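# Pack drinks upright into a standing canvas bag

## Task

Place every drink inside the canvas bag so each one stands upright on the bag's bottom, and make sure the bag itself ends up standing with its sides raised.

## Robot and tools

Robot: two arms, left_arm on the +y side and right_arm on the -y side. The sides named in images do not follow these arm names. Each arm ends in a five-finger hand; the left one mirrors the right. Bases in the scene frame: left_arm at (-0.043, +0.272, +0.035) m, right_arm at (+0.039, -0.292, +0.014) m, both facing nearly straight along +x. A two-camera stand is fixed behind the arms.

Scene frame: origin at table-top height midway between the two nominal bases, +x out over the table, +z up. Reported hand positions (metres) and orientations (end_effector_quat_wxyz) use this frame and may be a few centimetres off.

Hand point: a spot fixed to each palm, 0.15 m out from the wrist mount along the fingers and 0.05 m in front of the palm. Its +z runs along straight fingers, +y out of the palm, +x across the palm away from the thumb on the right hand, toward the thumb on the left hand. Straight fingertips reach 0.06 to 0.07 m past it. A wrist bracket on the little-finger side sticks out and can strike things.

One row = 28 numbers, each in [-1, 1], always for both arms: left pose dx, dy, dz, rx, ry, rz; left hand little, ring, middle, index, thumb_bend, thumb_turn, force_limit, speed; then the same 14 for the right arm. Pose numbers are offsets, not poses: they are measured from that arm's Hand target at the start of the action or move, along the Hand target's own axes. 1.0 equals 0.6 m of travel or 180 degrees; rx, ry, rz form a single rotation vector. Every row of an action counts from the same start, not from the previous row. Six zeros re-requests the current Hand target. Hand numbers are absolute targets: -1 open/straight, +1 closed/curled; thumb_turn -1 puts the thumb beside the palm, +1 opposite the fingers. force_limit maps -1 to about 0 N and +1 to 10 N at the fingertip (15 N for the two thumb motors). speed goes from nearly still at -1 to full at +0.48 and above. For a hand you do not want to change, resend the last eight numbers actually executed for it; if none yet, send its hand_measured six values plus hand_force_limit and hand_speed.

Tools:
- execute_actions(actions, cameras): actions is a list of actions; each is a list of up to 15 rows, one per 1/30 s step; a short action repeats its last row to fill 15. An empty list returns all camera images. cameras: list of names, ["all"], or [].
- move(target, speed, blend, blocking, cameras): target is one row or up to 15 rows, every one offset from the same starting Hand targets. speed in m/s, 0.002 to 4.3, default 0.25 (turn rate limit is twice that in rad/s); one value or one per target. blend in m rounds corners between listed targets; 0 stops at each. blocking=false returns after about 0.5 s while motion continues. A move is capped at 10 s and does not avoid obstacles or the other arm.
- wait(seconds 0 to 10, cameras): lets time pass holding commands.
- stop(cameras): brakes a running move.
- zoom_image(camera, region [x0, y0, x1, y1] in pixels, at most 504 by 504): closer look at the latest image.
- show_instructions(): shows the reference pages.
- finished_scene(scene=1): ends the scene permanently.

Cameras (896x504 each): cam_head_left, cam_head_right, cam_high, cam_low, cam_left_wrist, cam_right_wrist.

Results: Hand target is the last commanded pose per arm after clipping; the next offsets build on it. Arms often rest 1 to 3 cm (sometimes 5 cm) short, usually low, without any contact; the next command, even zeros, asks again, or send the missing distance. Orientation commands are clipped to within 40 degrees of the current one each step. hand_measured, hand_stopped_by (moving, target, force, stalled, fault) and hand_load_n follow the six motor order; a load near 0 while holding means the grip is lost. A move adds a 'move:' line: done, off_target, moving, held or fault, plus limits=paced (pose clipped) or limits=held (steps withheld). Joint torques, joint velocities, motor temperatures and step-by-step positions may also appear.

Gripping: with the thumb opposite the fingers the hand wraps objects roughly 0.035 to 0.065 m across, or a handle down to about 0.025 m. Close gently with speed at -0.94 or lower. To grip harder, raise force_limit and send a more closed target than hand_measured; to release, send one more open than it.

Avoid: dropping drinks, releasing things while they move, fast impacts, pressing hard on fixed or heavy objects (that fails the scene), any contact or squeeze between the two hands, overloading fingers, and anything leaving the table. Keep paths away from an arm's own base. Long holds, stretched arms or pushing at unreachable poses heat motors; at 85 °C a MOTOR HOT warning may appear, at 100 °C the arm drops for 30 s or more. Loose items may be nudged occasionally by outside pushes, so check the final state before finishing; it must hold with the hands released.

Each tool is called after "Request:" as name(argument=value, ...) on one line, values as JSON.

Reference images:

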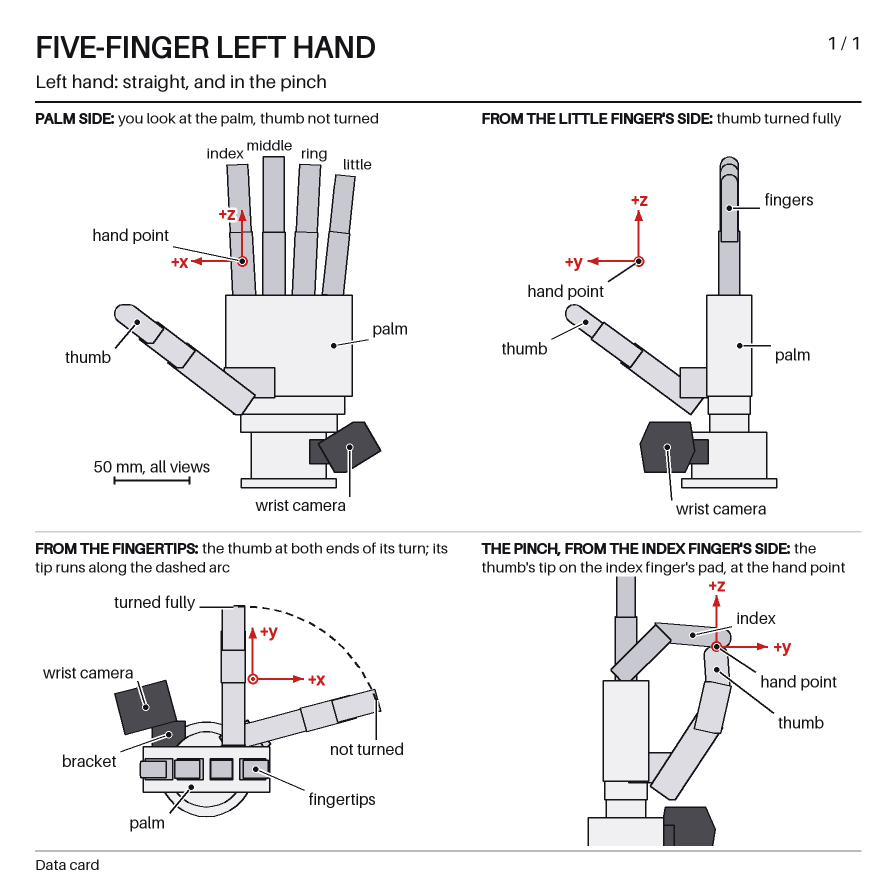

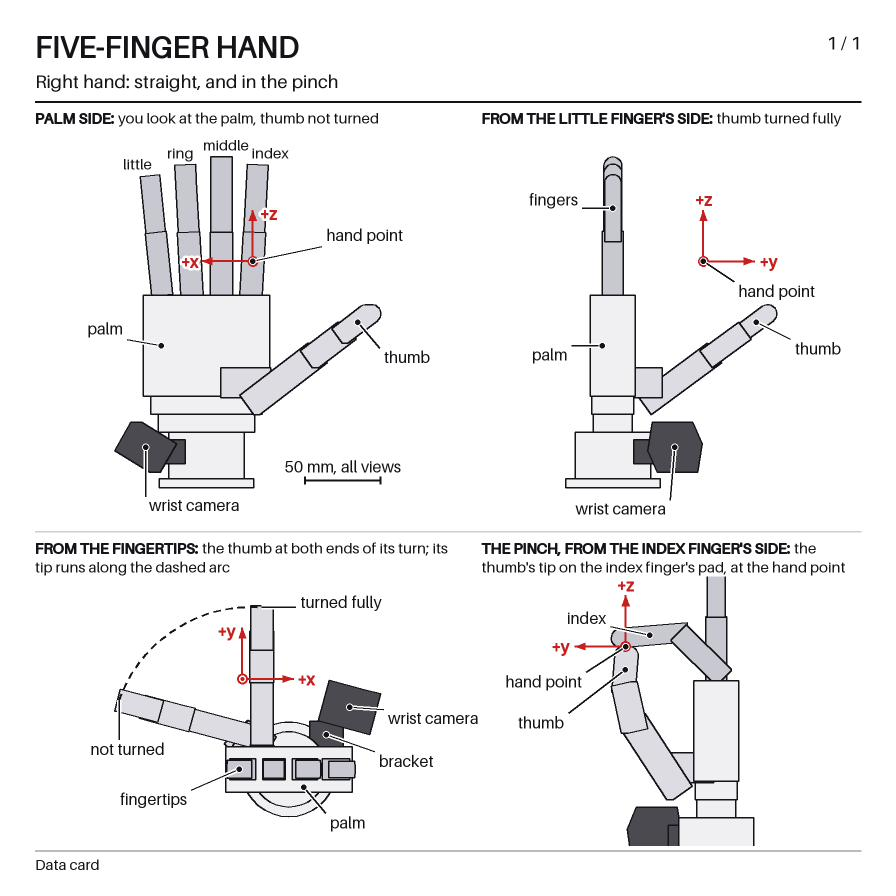

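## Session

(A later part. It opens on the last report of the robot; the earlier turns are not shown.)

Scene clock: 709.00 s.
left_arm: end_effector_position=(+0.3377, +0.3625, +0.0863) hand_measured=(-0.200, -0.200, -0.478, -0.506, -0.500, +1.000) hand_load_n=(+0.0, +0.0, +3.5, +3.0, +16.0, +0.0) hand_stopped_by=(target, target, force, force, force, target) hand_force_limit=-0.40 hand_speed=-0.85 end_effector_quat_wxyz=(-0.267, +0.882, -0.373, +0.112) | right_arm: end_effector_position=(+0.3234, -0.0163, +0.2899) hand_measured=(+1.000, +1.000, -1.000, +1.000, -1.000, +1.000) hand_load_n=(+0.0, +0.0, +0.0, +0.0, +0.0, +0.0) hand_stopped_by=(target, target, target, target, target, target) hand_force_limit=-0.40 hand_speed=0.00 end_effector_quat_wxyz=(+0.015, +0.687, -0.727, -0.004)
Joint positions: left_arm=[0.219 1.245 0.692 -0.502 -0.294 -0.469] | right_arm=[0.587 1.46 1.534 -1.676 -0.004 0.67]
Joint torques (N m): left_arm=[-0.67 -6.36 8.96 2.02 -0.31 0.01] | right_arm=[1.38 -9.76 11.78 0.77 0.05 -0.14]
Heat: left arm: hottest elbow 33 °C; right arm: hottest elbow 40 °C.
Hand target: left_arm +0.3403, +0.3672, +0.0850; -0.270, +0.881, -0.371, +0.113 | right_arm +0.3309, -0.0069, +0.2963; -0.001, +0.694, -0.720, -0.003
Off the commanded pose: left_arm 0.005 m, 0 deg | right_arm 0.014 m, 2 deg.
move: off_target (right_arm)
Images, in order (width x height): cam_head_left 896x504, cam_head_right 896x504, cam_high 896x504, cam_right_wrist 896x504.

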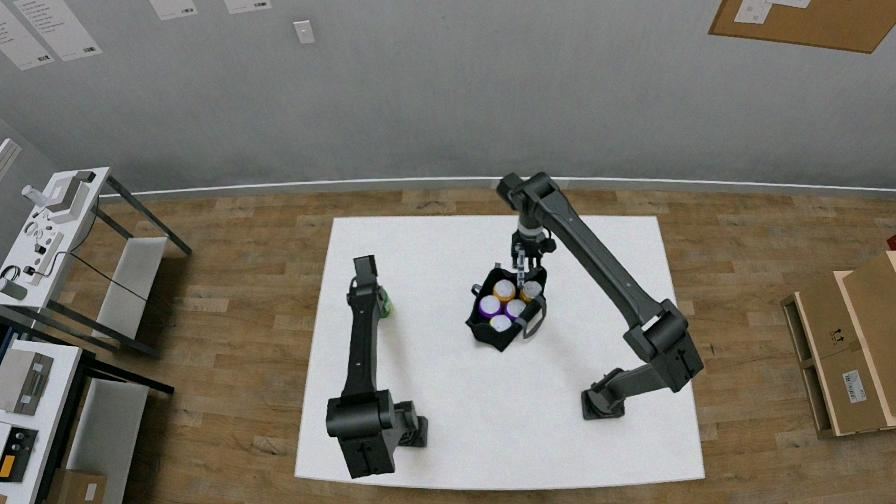

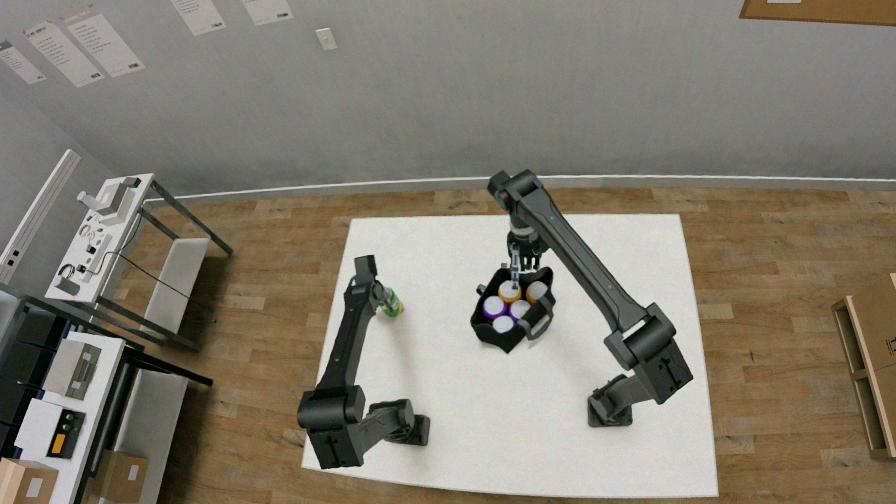

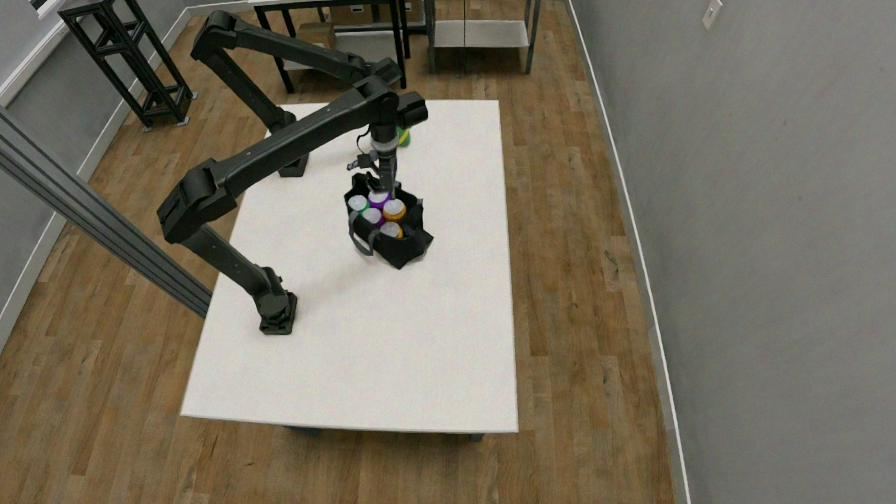

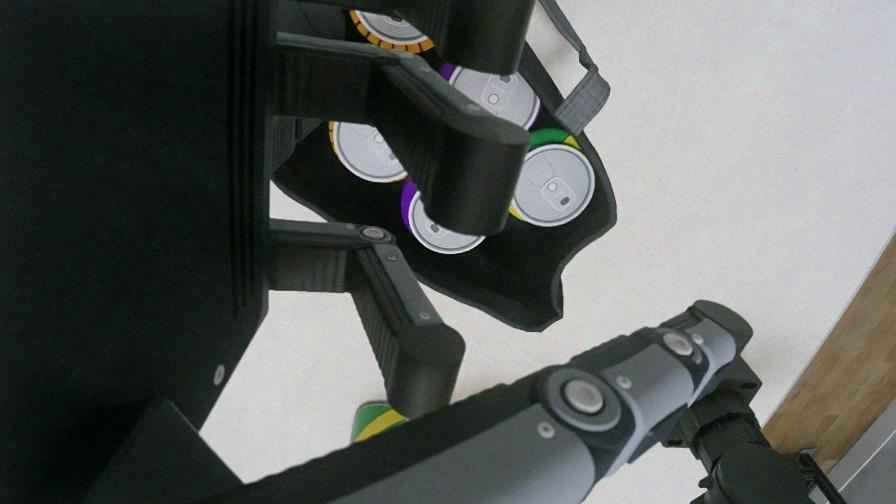

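Request:
move(target=[[0, 0, 0, 0, 0, 0, -0.2, -0.2, -0.2, -0.2, 0.3, 1, -0.4, -0.85, 0.0052, 0.0043, 0.155, 0, 0, 0, 1, 1, -1, 1, -1, 1, -0.4, 0]], speed=0.15, cameras=["cam_head_left", "cam_high"])

Request:
zoom_image(camera="cam_head_left", region=[450, 225, 590, 365])

Request:
zoom_image(camera="cam_high", region=[330, 140, 470, 280])

Scene clock: 711.97 s.
left_arm: end_effector_position=(+0.3377, +0.3625, +0.0863) hand_measured=(-0.200, -0.200, -0.478, -0.506, -0.500, +1.000) hand_load_n=(+0.0, +0.0, +3.5, +2.5, +15.5, +0.0) hand_stopped_by=(target, target, force, force, force, target) hand_force_limit=-0.40 hand_speed=-0.85 end_effector_quat_wxyz=(-0.267, +0.882, -0.373, +0.112) | right_arm: end_effector_position=(+0.3271, -0.0137, +0.2067) hand_measured=(+1.000, +1.000, -1.000, +1.000, -1.000, +1.000) hand_load_n=(+0.0, +0.0, +0.5, +0.0, +0.0, +0.0) hand_stopped_by=(target, target, target, target, target, target) hand_force_limit=-0.40 hand_speed=0.00 end_effector_quat_wxyz=(+0.002, +0.687, -0.726, -0.002)
Joint positions: left_arm=[0.219 1.245 0.692 -0.502 -0.294 -0.469] | right_arm=[0.587 1.46 1.318 -1.432 -0.004 0.668]
Joint torques (N m): left_arm=[-0.73 -6.42 8.99 2.03 -0.31 0.02] | right_arm=[0.56 -8.94 8.99 0.95 0.03 -0.06]
Heat: left arm: hottest elbow 32 °C; right arm: hottest elbow 40 °C.
Hand target: left_arm +0.3403, +0.3672, +0.0850; -0.270, +0.881, -0.371, +0.113 | right_arm +0.3279, -0.0095, +0.2033; -0.001, +0.694, -0.720, -0.003
Off the commanded pose: left_arm 0.005 m, 0 deg | right_arm 0.006 m, 1 deg.
move: done
Images, in order (width x height): cam_head_left 896x504, cam_high 896x504.

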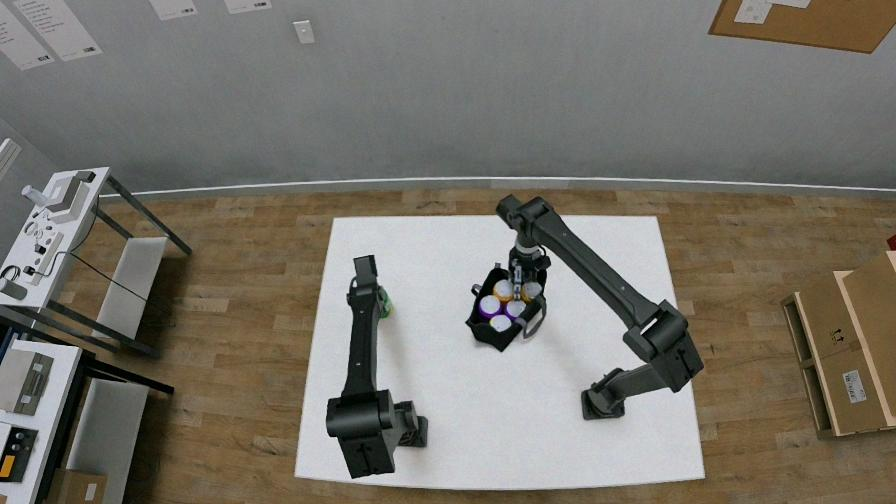

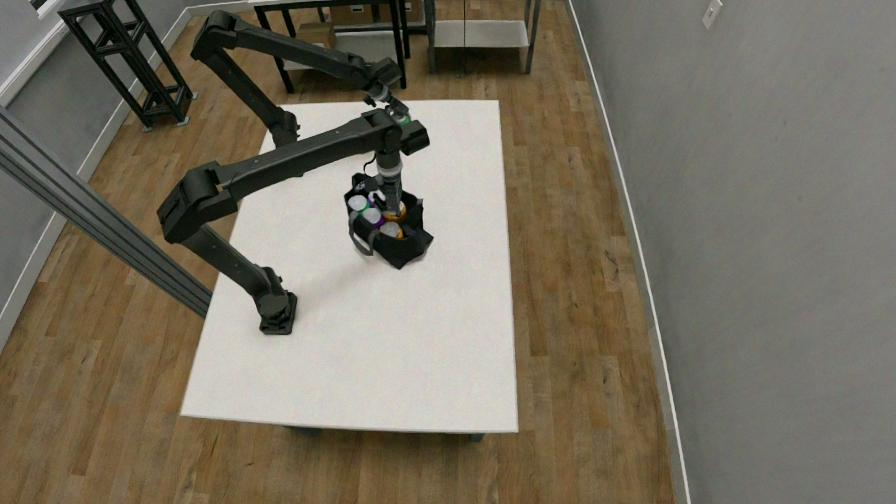

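Scaled by 3.600.

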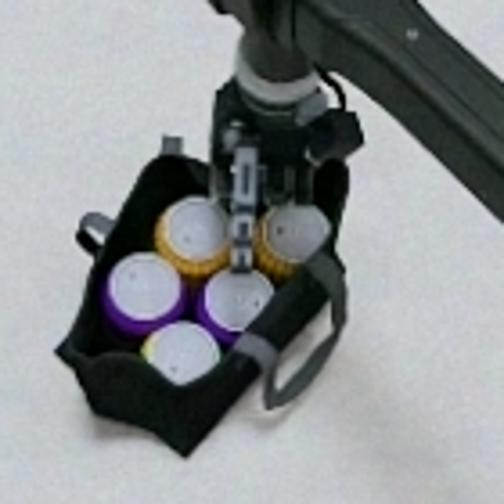

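Scaled by 3.600.

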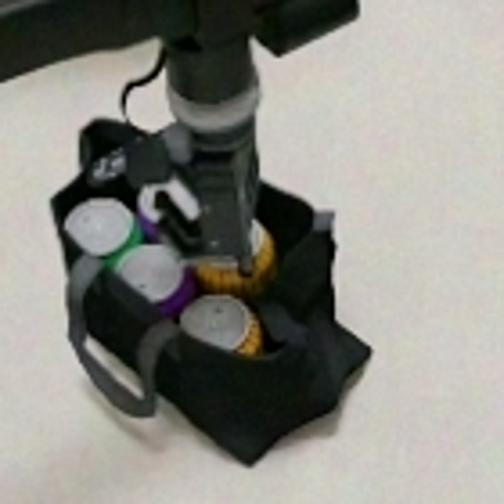

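Request:
move(target=[[0, 0, 0, 0, 0, 0, -0.2, -0.2, -0.2, -0.2, 0.3, 1, -0.4, -0.85, 0.0026, 0.0021, 0.0583, 0, 0, 0, 1, 1, -1, 1, -1, 1, -0.4, 0], [0, 0, 0, 0, 0, 0, -0.2, -0.2, -0.2, -0.2, 0.3, 1, -0.4, -0.85, 0.0028, -0.0479, 0.0583, 0, 0, 0, 1, 1, -1, 1, -1, 1, -0.4, 0], [0, 0, 0, 0, 0, 0, -0.2, -0.2, -0.2, -0.2, 0.3, 1, -0.4, -0.85, 0.0031, -0.0979, 0.1083, 0, 0, 0, 1, 1, -1, 1, -1, 1, -0.4, 0]], speed=0.12, blend=[0, 0.01, 0], cameras=["cam_head_left", "cam_high"])

Request:
zoom_image(camera="cam_head_left", region=[450, 225, 590, 365])

Request:
zoom_image(camera="cam_high", region=[330, 140, 470, 280])

Scene clock: 716.83 s.
left_arm: end_effector_position=(+0.3377, +0.3625, +0.0863) hand_measured=(-0.200, -0.200, -0.478, -0.506, -0.500, +1.000) hand_load_n=(+0.0, +0.0, +4.0, +2.5, +16.0, +0.0) hand_stopped_by=(target, target, force, force, force, target) hand_force_limit=-0.40 hand_speed=-0.85 end_effector_quat_wxyz=(-0.267, +0.882, -0.373, +0.112) | right_arm: end_effector_position=(+0.3632, -0.0191, +0.1312) hand_measured=(+1.000, +1.000, -1.000, +1.000, -1.000, +1.000) hand_load_n=(+0.0, +0.0, +0.0, +0.0, +0.0, +0.0) hand_stopped_by=(target, target, target, target, target, target) hand_force_limit=-0.40 hand_speed=0.00 end_effector_quat_wxyz=(+0.021, +0.695, -0.718, -0.007)
Joint positions: left_arm=[0.219 1.245 0.692 -0.502 -0.294 -0.469] | right_arm=[0.532 1.606 1.277 -1.285 -0.005 0.591]
Joint torques (N m): left_arm=[-0.67 -6.42 8.96 2.02 -0.31 0.02] | right_arm=[-1.73 -10.87 12.6 0.81 0.11 -0.11]
Heat: left arm: hottest elbow 32 °C; right arm: hottest elbow 40 °C.
Hand target: left_arm +0.3403, +0.3672, +0.0850; -0.270, +0.881, -0.371, +0.113 | right_arm +0.3865, -0.0131, +0.1382; -0.001, +0.694, -0.720, -0.003
Off the commanded pose: left_arm 0.005 m, 0 deg | right_arm 0.025 m, 2 deg.
move: off_target (right_arm)
Images, in order (width x height): cam_head_left 896x504, cam_high 896x504.

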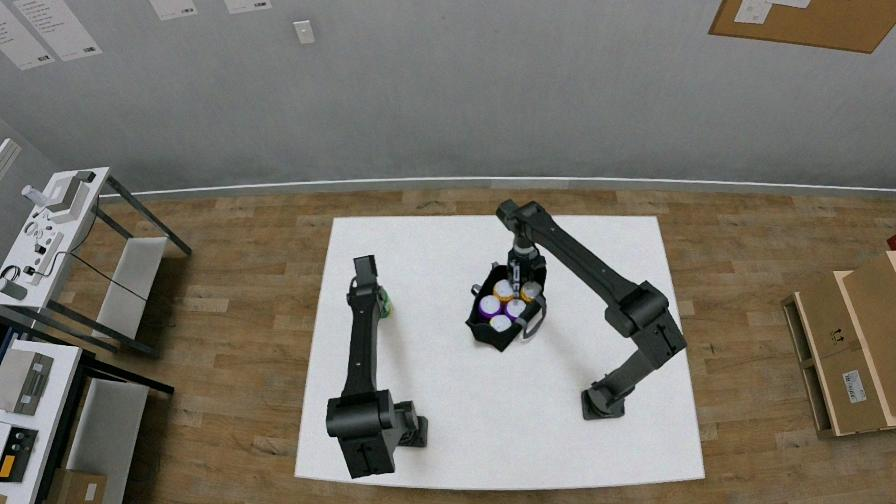

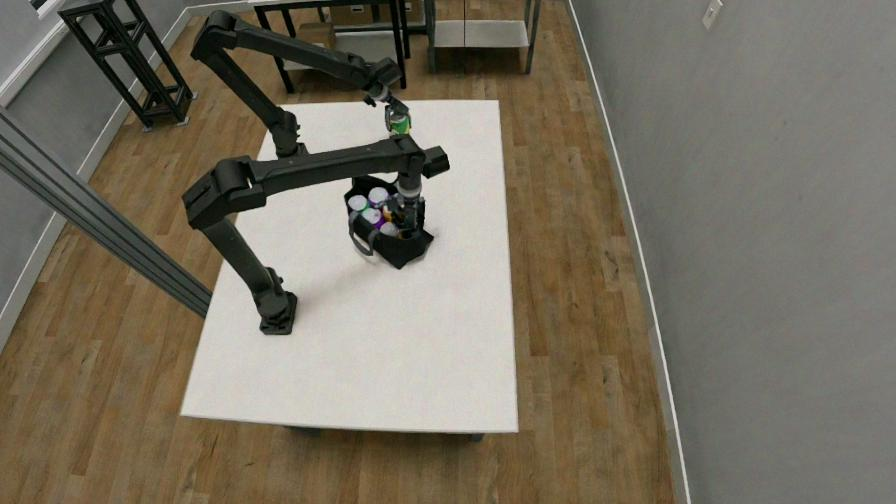

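Scaled by 3.600.

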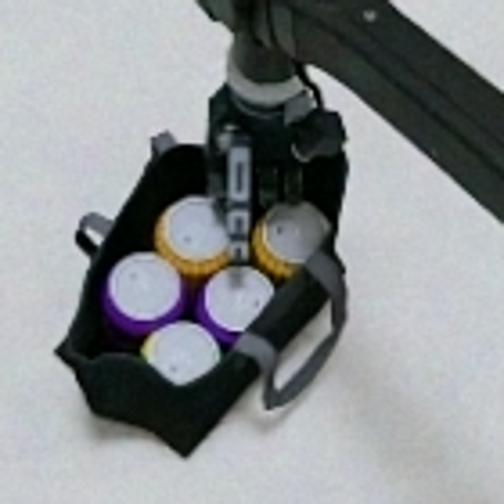

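Scaled by 3.600.

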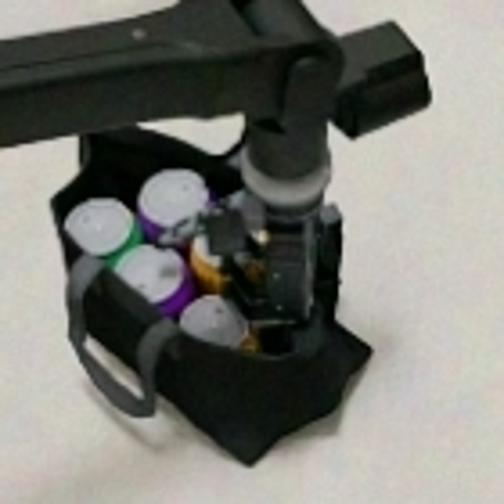

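Request:
move(target=[[0, 0, 0, 0, 0, 0, -0.2, -0.2, -0.2, -0.2, 0.3, 1, -0.4, -0.85, -0.003, -0.0867, 0, 0, 0, 0, 1, 1, -1, 1, -1, 1, -0.4, 0]], speed=0.1, cameras=["cam_head_left", "cam_high"])

Request:
zoom_image(camera="cam_head_left", region=[450, 225, 590, 365])

Request:
zoom_image(camera="cam_high", region=[330, 140, 470, 280])

Scene clock: 719.27 s.
left_arm: end_effector_position=(+0.3377, +0.3625, +0.0863) hand_measured=(-0.200, -0.200, -0.478, -0.506, -0.500, +1.000) hand_load_n=(+0.0, +0.0, +4.0, +3.0, +15.5, +0.0) hand_stopped_by=(target, target, force, force, force, target) hand_force_limit=-0.40 hand_speed=-0.85 end_effector_quat_wxyz=(-0.267, +0.882, -0.373, +0.112) | right_arm: end_effector_position=(+0.4027, -0.0151, +0.1295) hand_measured=(+1.000, +1.000, -1.000, +1.000, -1.000, +1.000) hand_load_n=(+0.0, +0.0, -2.5, +0.0, +0.0, +0.0) hand_stopped_by=(target, target, target, target, target, target) hand_force_limit=-0.40 hand_speed=0.00 end_effector_quat_wxyz=(+0.027, +0.700, -0.714, -0.014)
Joint positions: left_arm=[0.219 1.245 0.692 -0.502 -0.294 -0.469] | right_arm=[0.494 1.71 1.401 -1.321 -0.014 0.539]
Joint torques (N m): left_arm=[-0.73 -6.36 8.98 2.02 -0.31 0.01] | right_arm=[-1.9 -11.58 14.27 0.95 0.44 -0.05]
Heat: left arm: hottest elbow 32 °C; right arm: hottest elbow 40 °C.
Hand target: left_arm +0.3403, +0.3672, +0.0850; -0.270, +0.881, -0.371, +0.113 | right_arm +0.4385, -0.0133, +0.1379; +0.000, +0.694, -0.720, -0.003
Off the commanded pose: left_arm 0.005 m, 0 deg | right_arm 0.037 m, 4 deg.
move: off_target (right_arm)
Images, in order (width x height): cam_head_left 896x504, cam_high 896x504.

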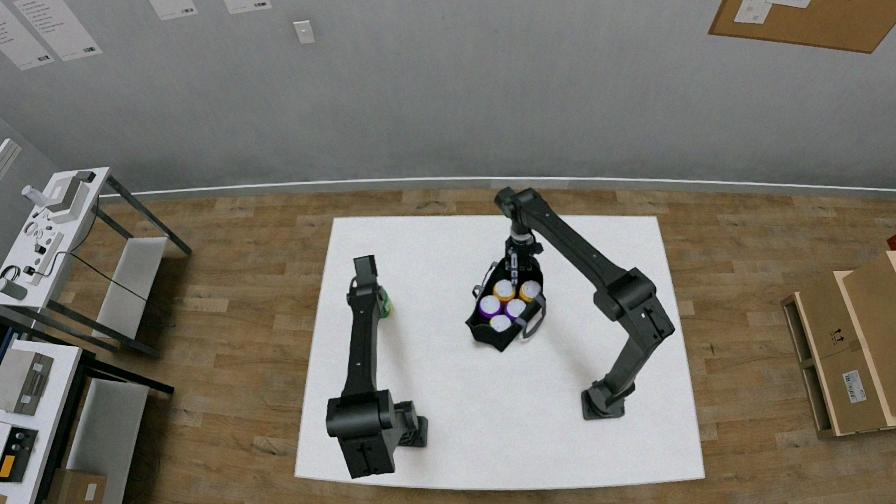

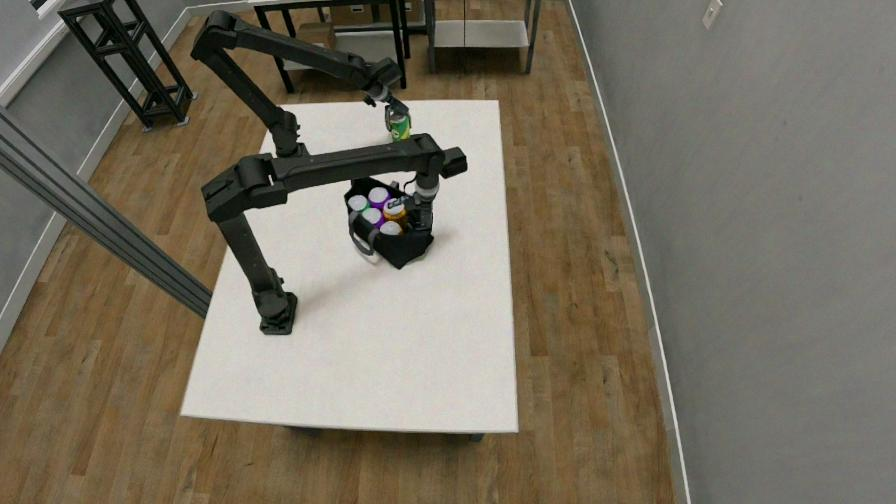

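Scaled by 3.600.

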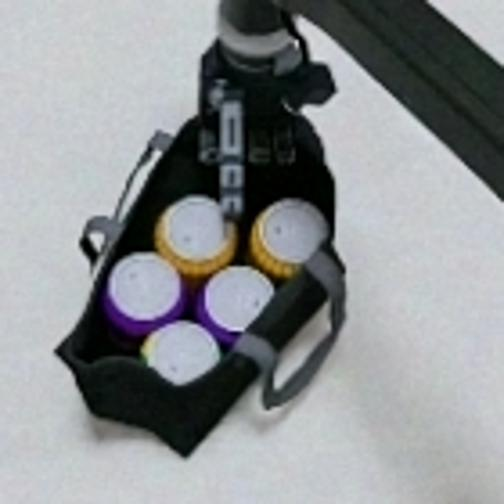

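Scaled by 3.600.

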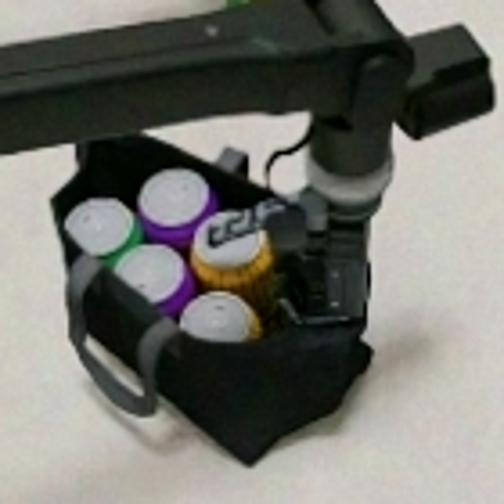

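Request:
move(target=[[0, 0, 0, 0, 0, 0, -0.2, -0.2, -0.2, -0.2, 0.3, 1, -0.4, -0.85, 0.0957, 0.1275, -0.0135, 0, 0, 0, 1, 1, -1, 1, -1, 1, -0.4, 0], [0, 0, 0, 0, 0, 0, -0.2, -0.2, -0.2, -0.2, 0.3, 1, -0.4, -0.85, 0.0672, 0.1702, -0.0135, 0, 0, 0, 1, 1, -1, 1, -1, 1, -0.4, 0]], speed=0.12, cameras=["cam_head_left", "cam_high"])

Request:
zoom_image(camera="cam_head_left", region=[450, 225, 590, 365])

Request:
zoom_image(camera="cam_high", region=[330, 140, 470, 280])

Scene clock: 727.13 s.
left_arm: end_effector_position=(+0.3377, +0.3625, +0.0863) hand_measured=(-0.200, -0.200, -0.478, -0.506, -0.500, +1.000) hand_load_n=(+0.0, +0.0, +3.5, +2.5, +16.0, +0.0) hand_stopped_by=(target, target, force, force, force, target) hand_force_limit=-0.40 hand_speed=-0.85 end_effector_quat_wxyz=(-0.267, +0.882, -0.373, +0.112) | right_arm: end_effector_position=(+0.3375, -0.0557, +0.1422) hand_measured=(+1.000, +1.000, -1.000, +1.000, -1.000, +1.000) hand_load_n=(+0.0, +0.0, +0.5, +0.0, +0.0, +0.0) hand_stopped_by=(target, target, target, target, target, target) hand_force_limit=-0.40 hand_speed=0.00 end_effector_quat_wxyz=(+0.009, +0.694, -0.720, -0.005)
Joint positions: left_arm=[0.219 1.245 0.692 -0.502 -0.294 -0.469] | right_arm=[0.49 1.477 1.161 -1.274 -0.005 0.554]
Joint torques (N m): left_arm=[-0.67 -6.42 8.98 2 -0.31 0.01] | right_arm=[2.02 -11.11 8.28 0.5 0.06 0.14]
Heat: left arm: hottest elbow 32 °C; right arm: hottest elbow 40 °C.
Hand target: left_arm +0.3403, +0.3672, +0.0850; -0.270, +0.881, -0.371, +0.113 | right_arm +0.3350, -0.0498, +0.1462; -0.001, +0.694, -0.720, -0.003
Off the commanded pose: left_arm 0.005 m, 0 deg | right_arm 0.007 m, 1 deg.
move: done
Images, in order (width x height): cam_head_left 896x504, cam_high 896x504.

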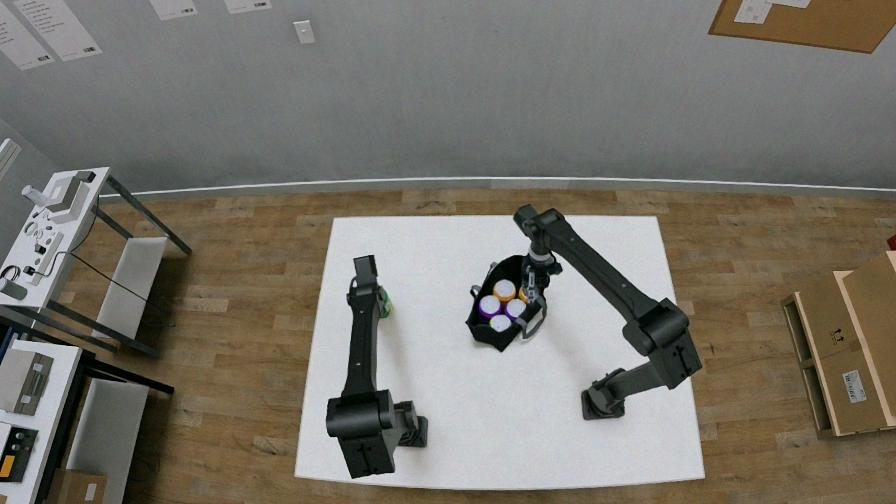

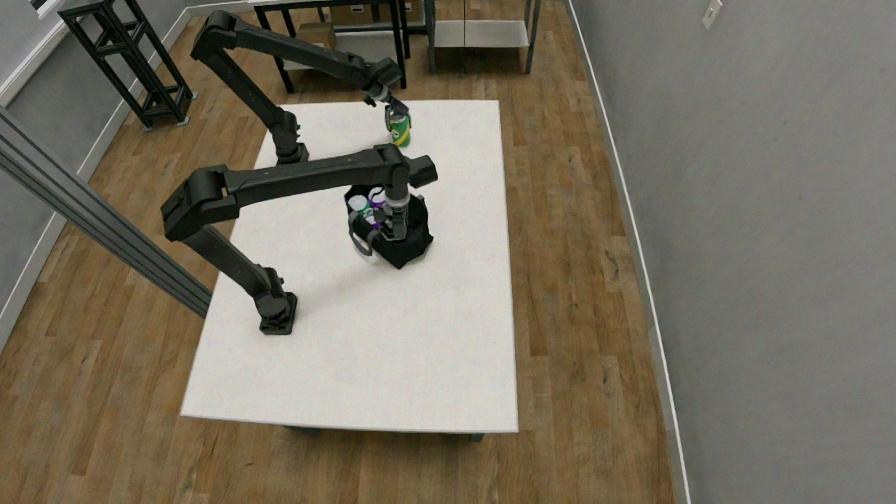

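Scaled by 3.600.

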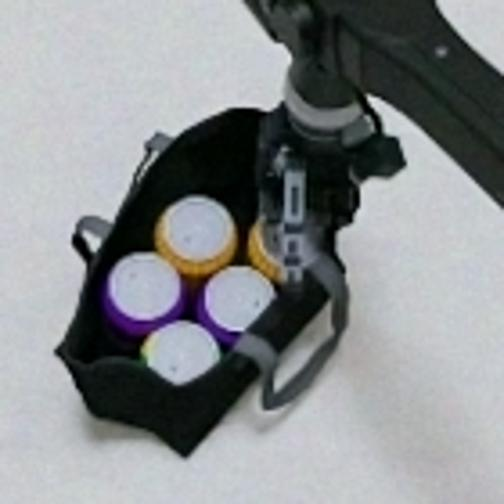

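Scaled by 3.600.

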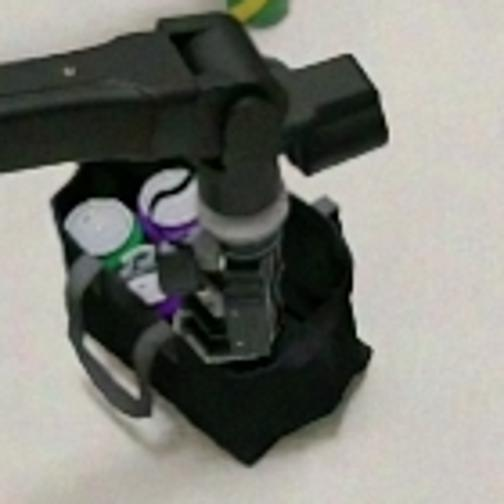

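Request:
move(target=[[0, -0.219, -0.3247, 0, 0, 0, -0.4, -0.45, -0.2, -0.2, 0.3, 1, -0.4, -0.85, 0.0078, -0.0137, -0.1833, 0, 0, 0, 1, 1, -1, 1, -1, 1, -0.4, 0], [0.2043, -0.0808, -0.4582, 0.0664, -0.0447, -0.0532, -0.4, -0.45, -0.2, -0.2, 0.3, 1, -0.4, -0.85, 0.6163, -0.0133, -0.2567, 0, 0, 0, 1, 1, -1, 1, -1, 1, -0.4, 0]], speed=0.22, blend=0.03, cameras=["cam_head_left", "cam_high", "cam_left_wrist"])

Request:
zoom_image(camera="cam_head_left", region=[450, 225, 590, 365])

Request:
zoom_image(camera="cam_high", region=[330, 140, 470, 280])

Scene clock: 735.07 s.
left_arm: end_effector_position=(+0.3295, +0.2068, +0.3060) hand_measured=(-0.400, -0.450, -0.478, -0.506, -0.500, +1.000) hand_load_n=(+0.0, +0.0, +1.5, +2.5, +15.5, +0.0) hand_stopped_by=(target, target, force, force, force, target) hand_force_limit=-0.40 hand_speed=-0.85 end_effector_quat_wxyz=(-0.374, +0.881, -0.280, +0.075) | right_arm: end_effector_position=(+0.3210, -0.4123, +0.2850) hand_measured=(+1.000, +1.000, -1.000, +1.000, -1.000, +1.000) hand_load_n=(+0.0, +0.0, +0.0, +0.0, +0.0, +0.0) hand_stopped_by=(target, target, target, target, target, target) hand_force_limit=-0.40 hand_speed=0.00 end_effector_quat_wxyz=(+0.006, +0.694, -0.720, -0.015)
Joint positions: left_arm=[-0.416 1.197 1.246 -1.526 -0.778 -1.329] | right_arm=[-0.447 1.34 1.397 -1.66 -0.001 -0.383]
Joint torques (N m): left_arm=[-2.02 -7.3 16.12 0.35 -1.24 -0.15] | right_arm=[-0.56 -7.71 13.61 -0.18 0.06 -0.07]
Heat: left arm: hottest elbow 33 °C; right arm: hottest elbow 40 °C.
Hand target: left_arm +0.3451, +0.1996, +0.3396; -0.376, +0.882, -0.262, +0.111 | right_arm +0.3301, -0.4204, +0.2984; -0.001, +0.694, -0.720, -0.003
Off the commanded pose: left_arm 0.038 m, 5 deg | right_arm 0.018 m, 2 deg.
move: off_target (left_arm, right_arm)
Images, in order (width x height): cam_head_left 896x504, cam_high 896x504, cam_left_wrist 896x504.

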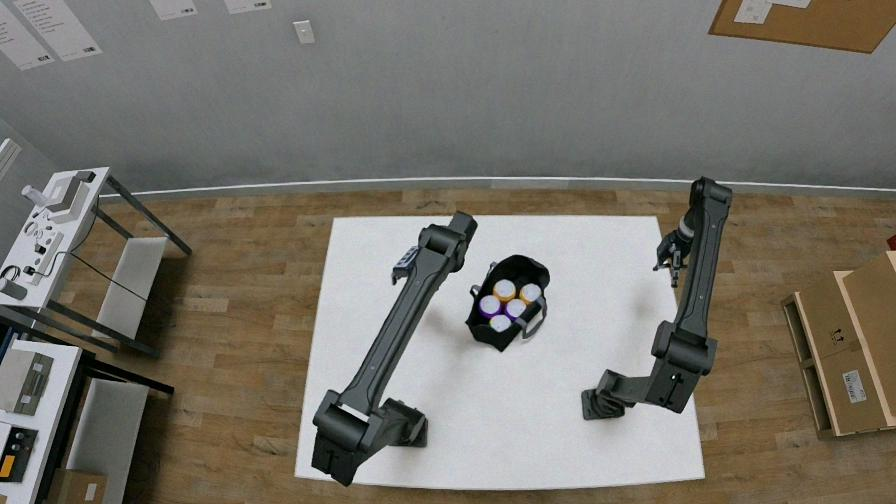

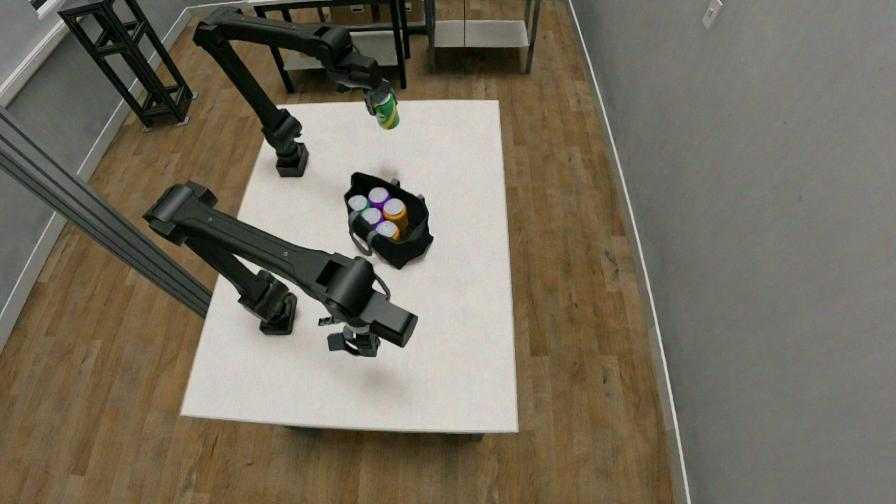

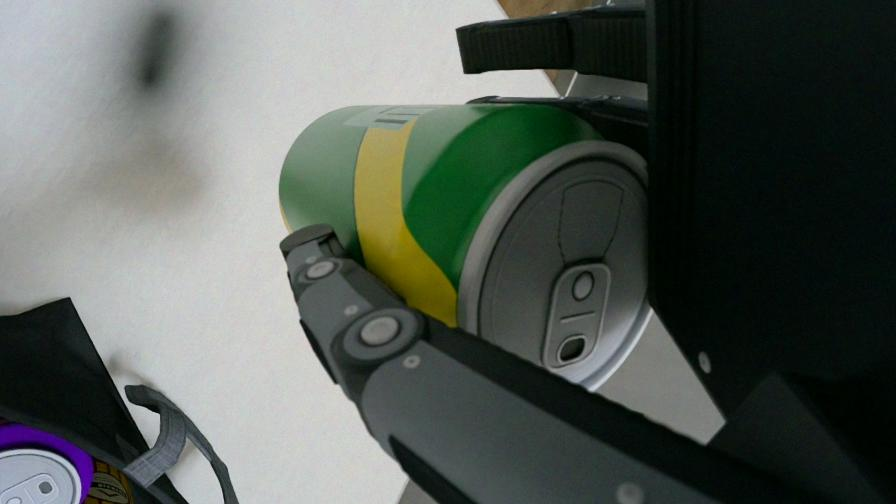

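Scaled by 3.600.

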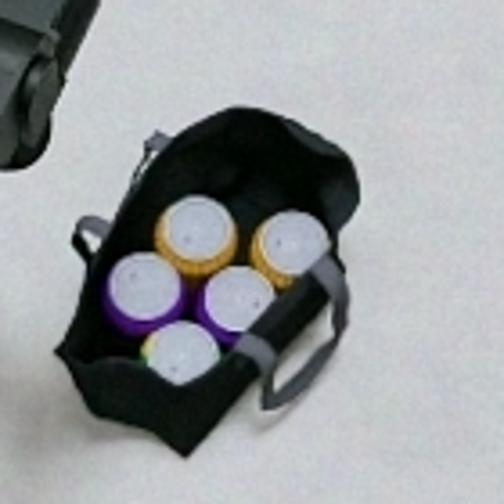

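Scaled by 3.600.

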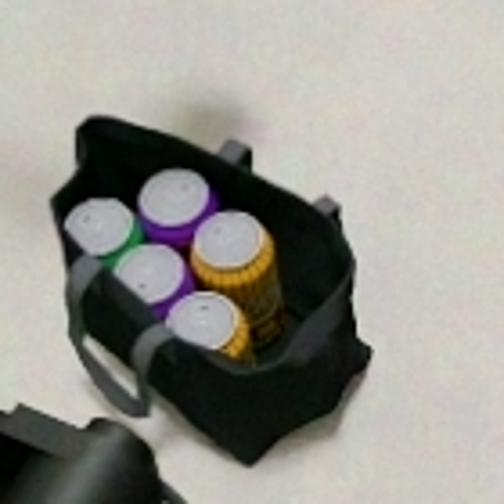

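Request:
move(target=[[0.3557, 0.2148, -0.2357, 0, 0, 0, -0.4, -0.45, -0.2, -0.2, 0.3, 1, -0.4, -0.85, 0, 0, 0, 0, 0, 0, 1, 1, -1, 1, -1, 1, -0.4, 0], [0.3557, 0.2748, -0.1777, 0, 0, 0, -0.4, -0.45, -0.2, -0.2, 0.3, 1, -0.4, -0.85, 0, 0, 0, 0, 0, 0, 1, 1, -1, 1, -1, 1, -0.4, 0]], speed=0.2, blend=0.03, cameras=["cam_head_left", "cam_high", "cam_left_wrist"])

Request:
zoom_image(camera="cam_high", region=[330, 140, 470, 280])

Scene clock: 744.33 s.
left_arm: end_effector_position=(+0.4129, -0.0714, +0.2615) hand_measured=(-0.400, -0.450, -0.478, -0.506, -0.500, +1.000) hand_load_n=(-0.5, +0.0, +1.0, +2.5, +15.5, -0.5) hand_stopped_by=(target, target, force, force, force, target) hand_force_limit=-0.40 hand_speed=-0.85 end_effector_quat_wxyz=(-0.354, +0.876, -0.301, +0.130) | right_arm: end_effector_position=(+0.3210, -0.4123, +0.2850) hand_measured=(+1.000, +1.000, -1.000, +1.000, -1.000, +1.000) hand_load_n=(+0.0, +0.5, +0.0, +0.0, +0.0, +0.0) hand_stopped_by=(target, target, target, target, target, target) hand_force_limit=-0.40 hand_speed=0.00 end_effector_quat_wxyz=(+0.006, +0.694, -0.720, -0.015)
Joint positions: left_arm=[-0.82 1.792 1.779 -1.686 -0.765 -1.775] | right_arm=[-0.447 1.34 1.397 -1.66 -0.001 -0.383]
Joint torques (N m): left_arm=[-1.49 -17.73 13.14 -0.12 -1.1 -0.2] | right_arm=[-0.38 -7.18 13.59 -0.24 0.05 -0.04]
Heat: left arm: hottest elbow 35 °C; right arm: hottest elbow 40 °C.
Hand target: left_arm +0.4194, -0.0771, +0.2944; -0.376, +0.882, -0.262, +0.111 | right_arm +0.3301, -0.4204, +0.2984; -0.001, +0.694, -0.720, -0.003
Off the commanded pose: left_arm 0.034 m, 6 deg | right_arm 0.018 m, 2 deg.
joint sent to its limit (left arm) — joint 4 (wrist pitch), lower limit. The joint targets are off in orientation, not in position.
move: off_target (left_arm, right_arm); blend cut to 0.025 m at target 1
Images, in order (width x height): cam_head_left 896x504, cam_high 896x504, cam_left_wrist 896x504.

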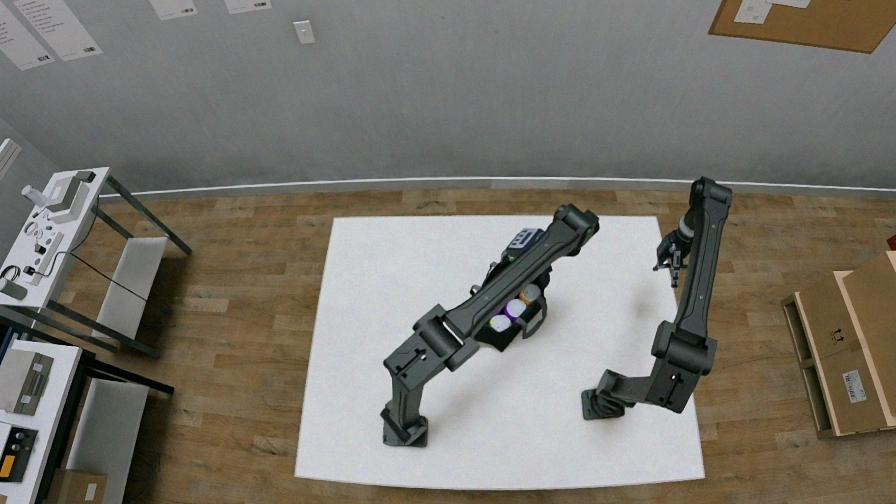

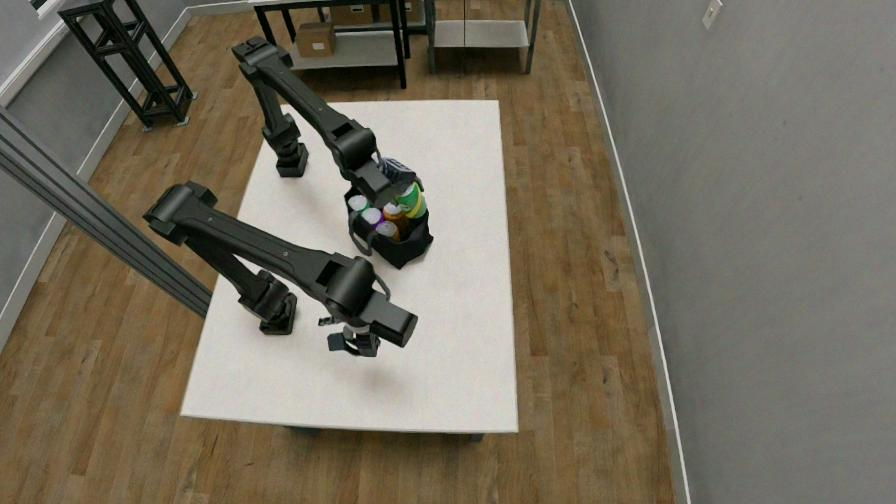

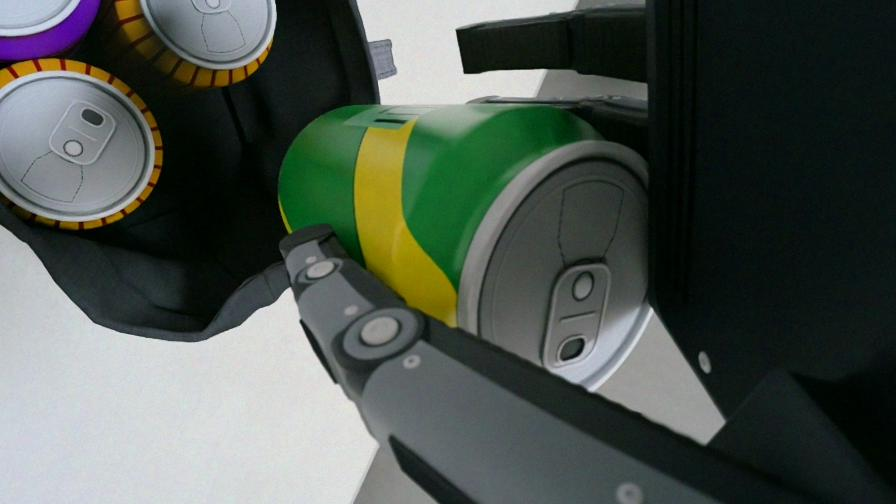

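Scaled by 3.600.

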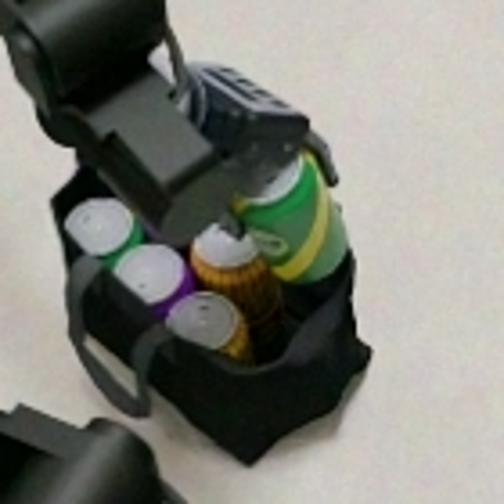

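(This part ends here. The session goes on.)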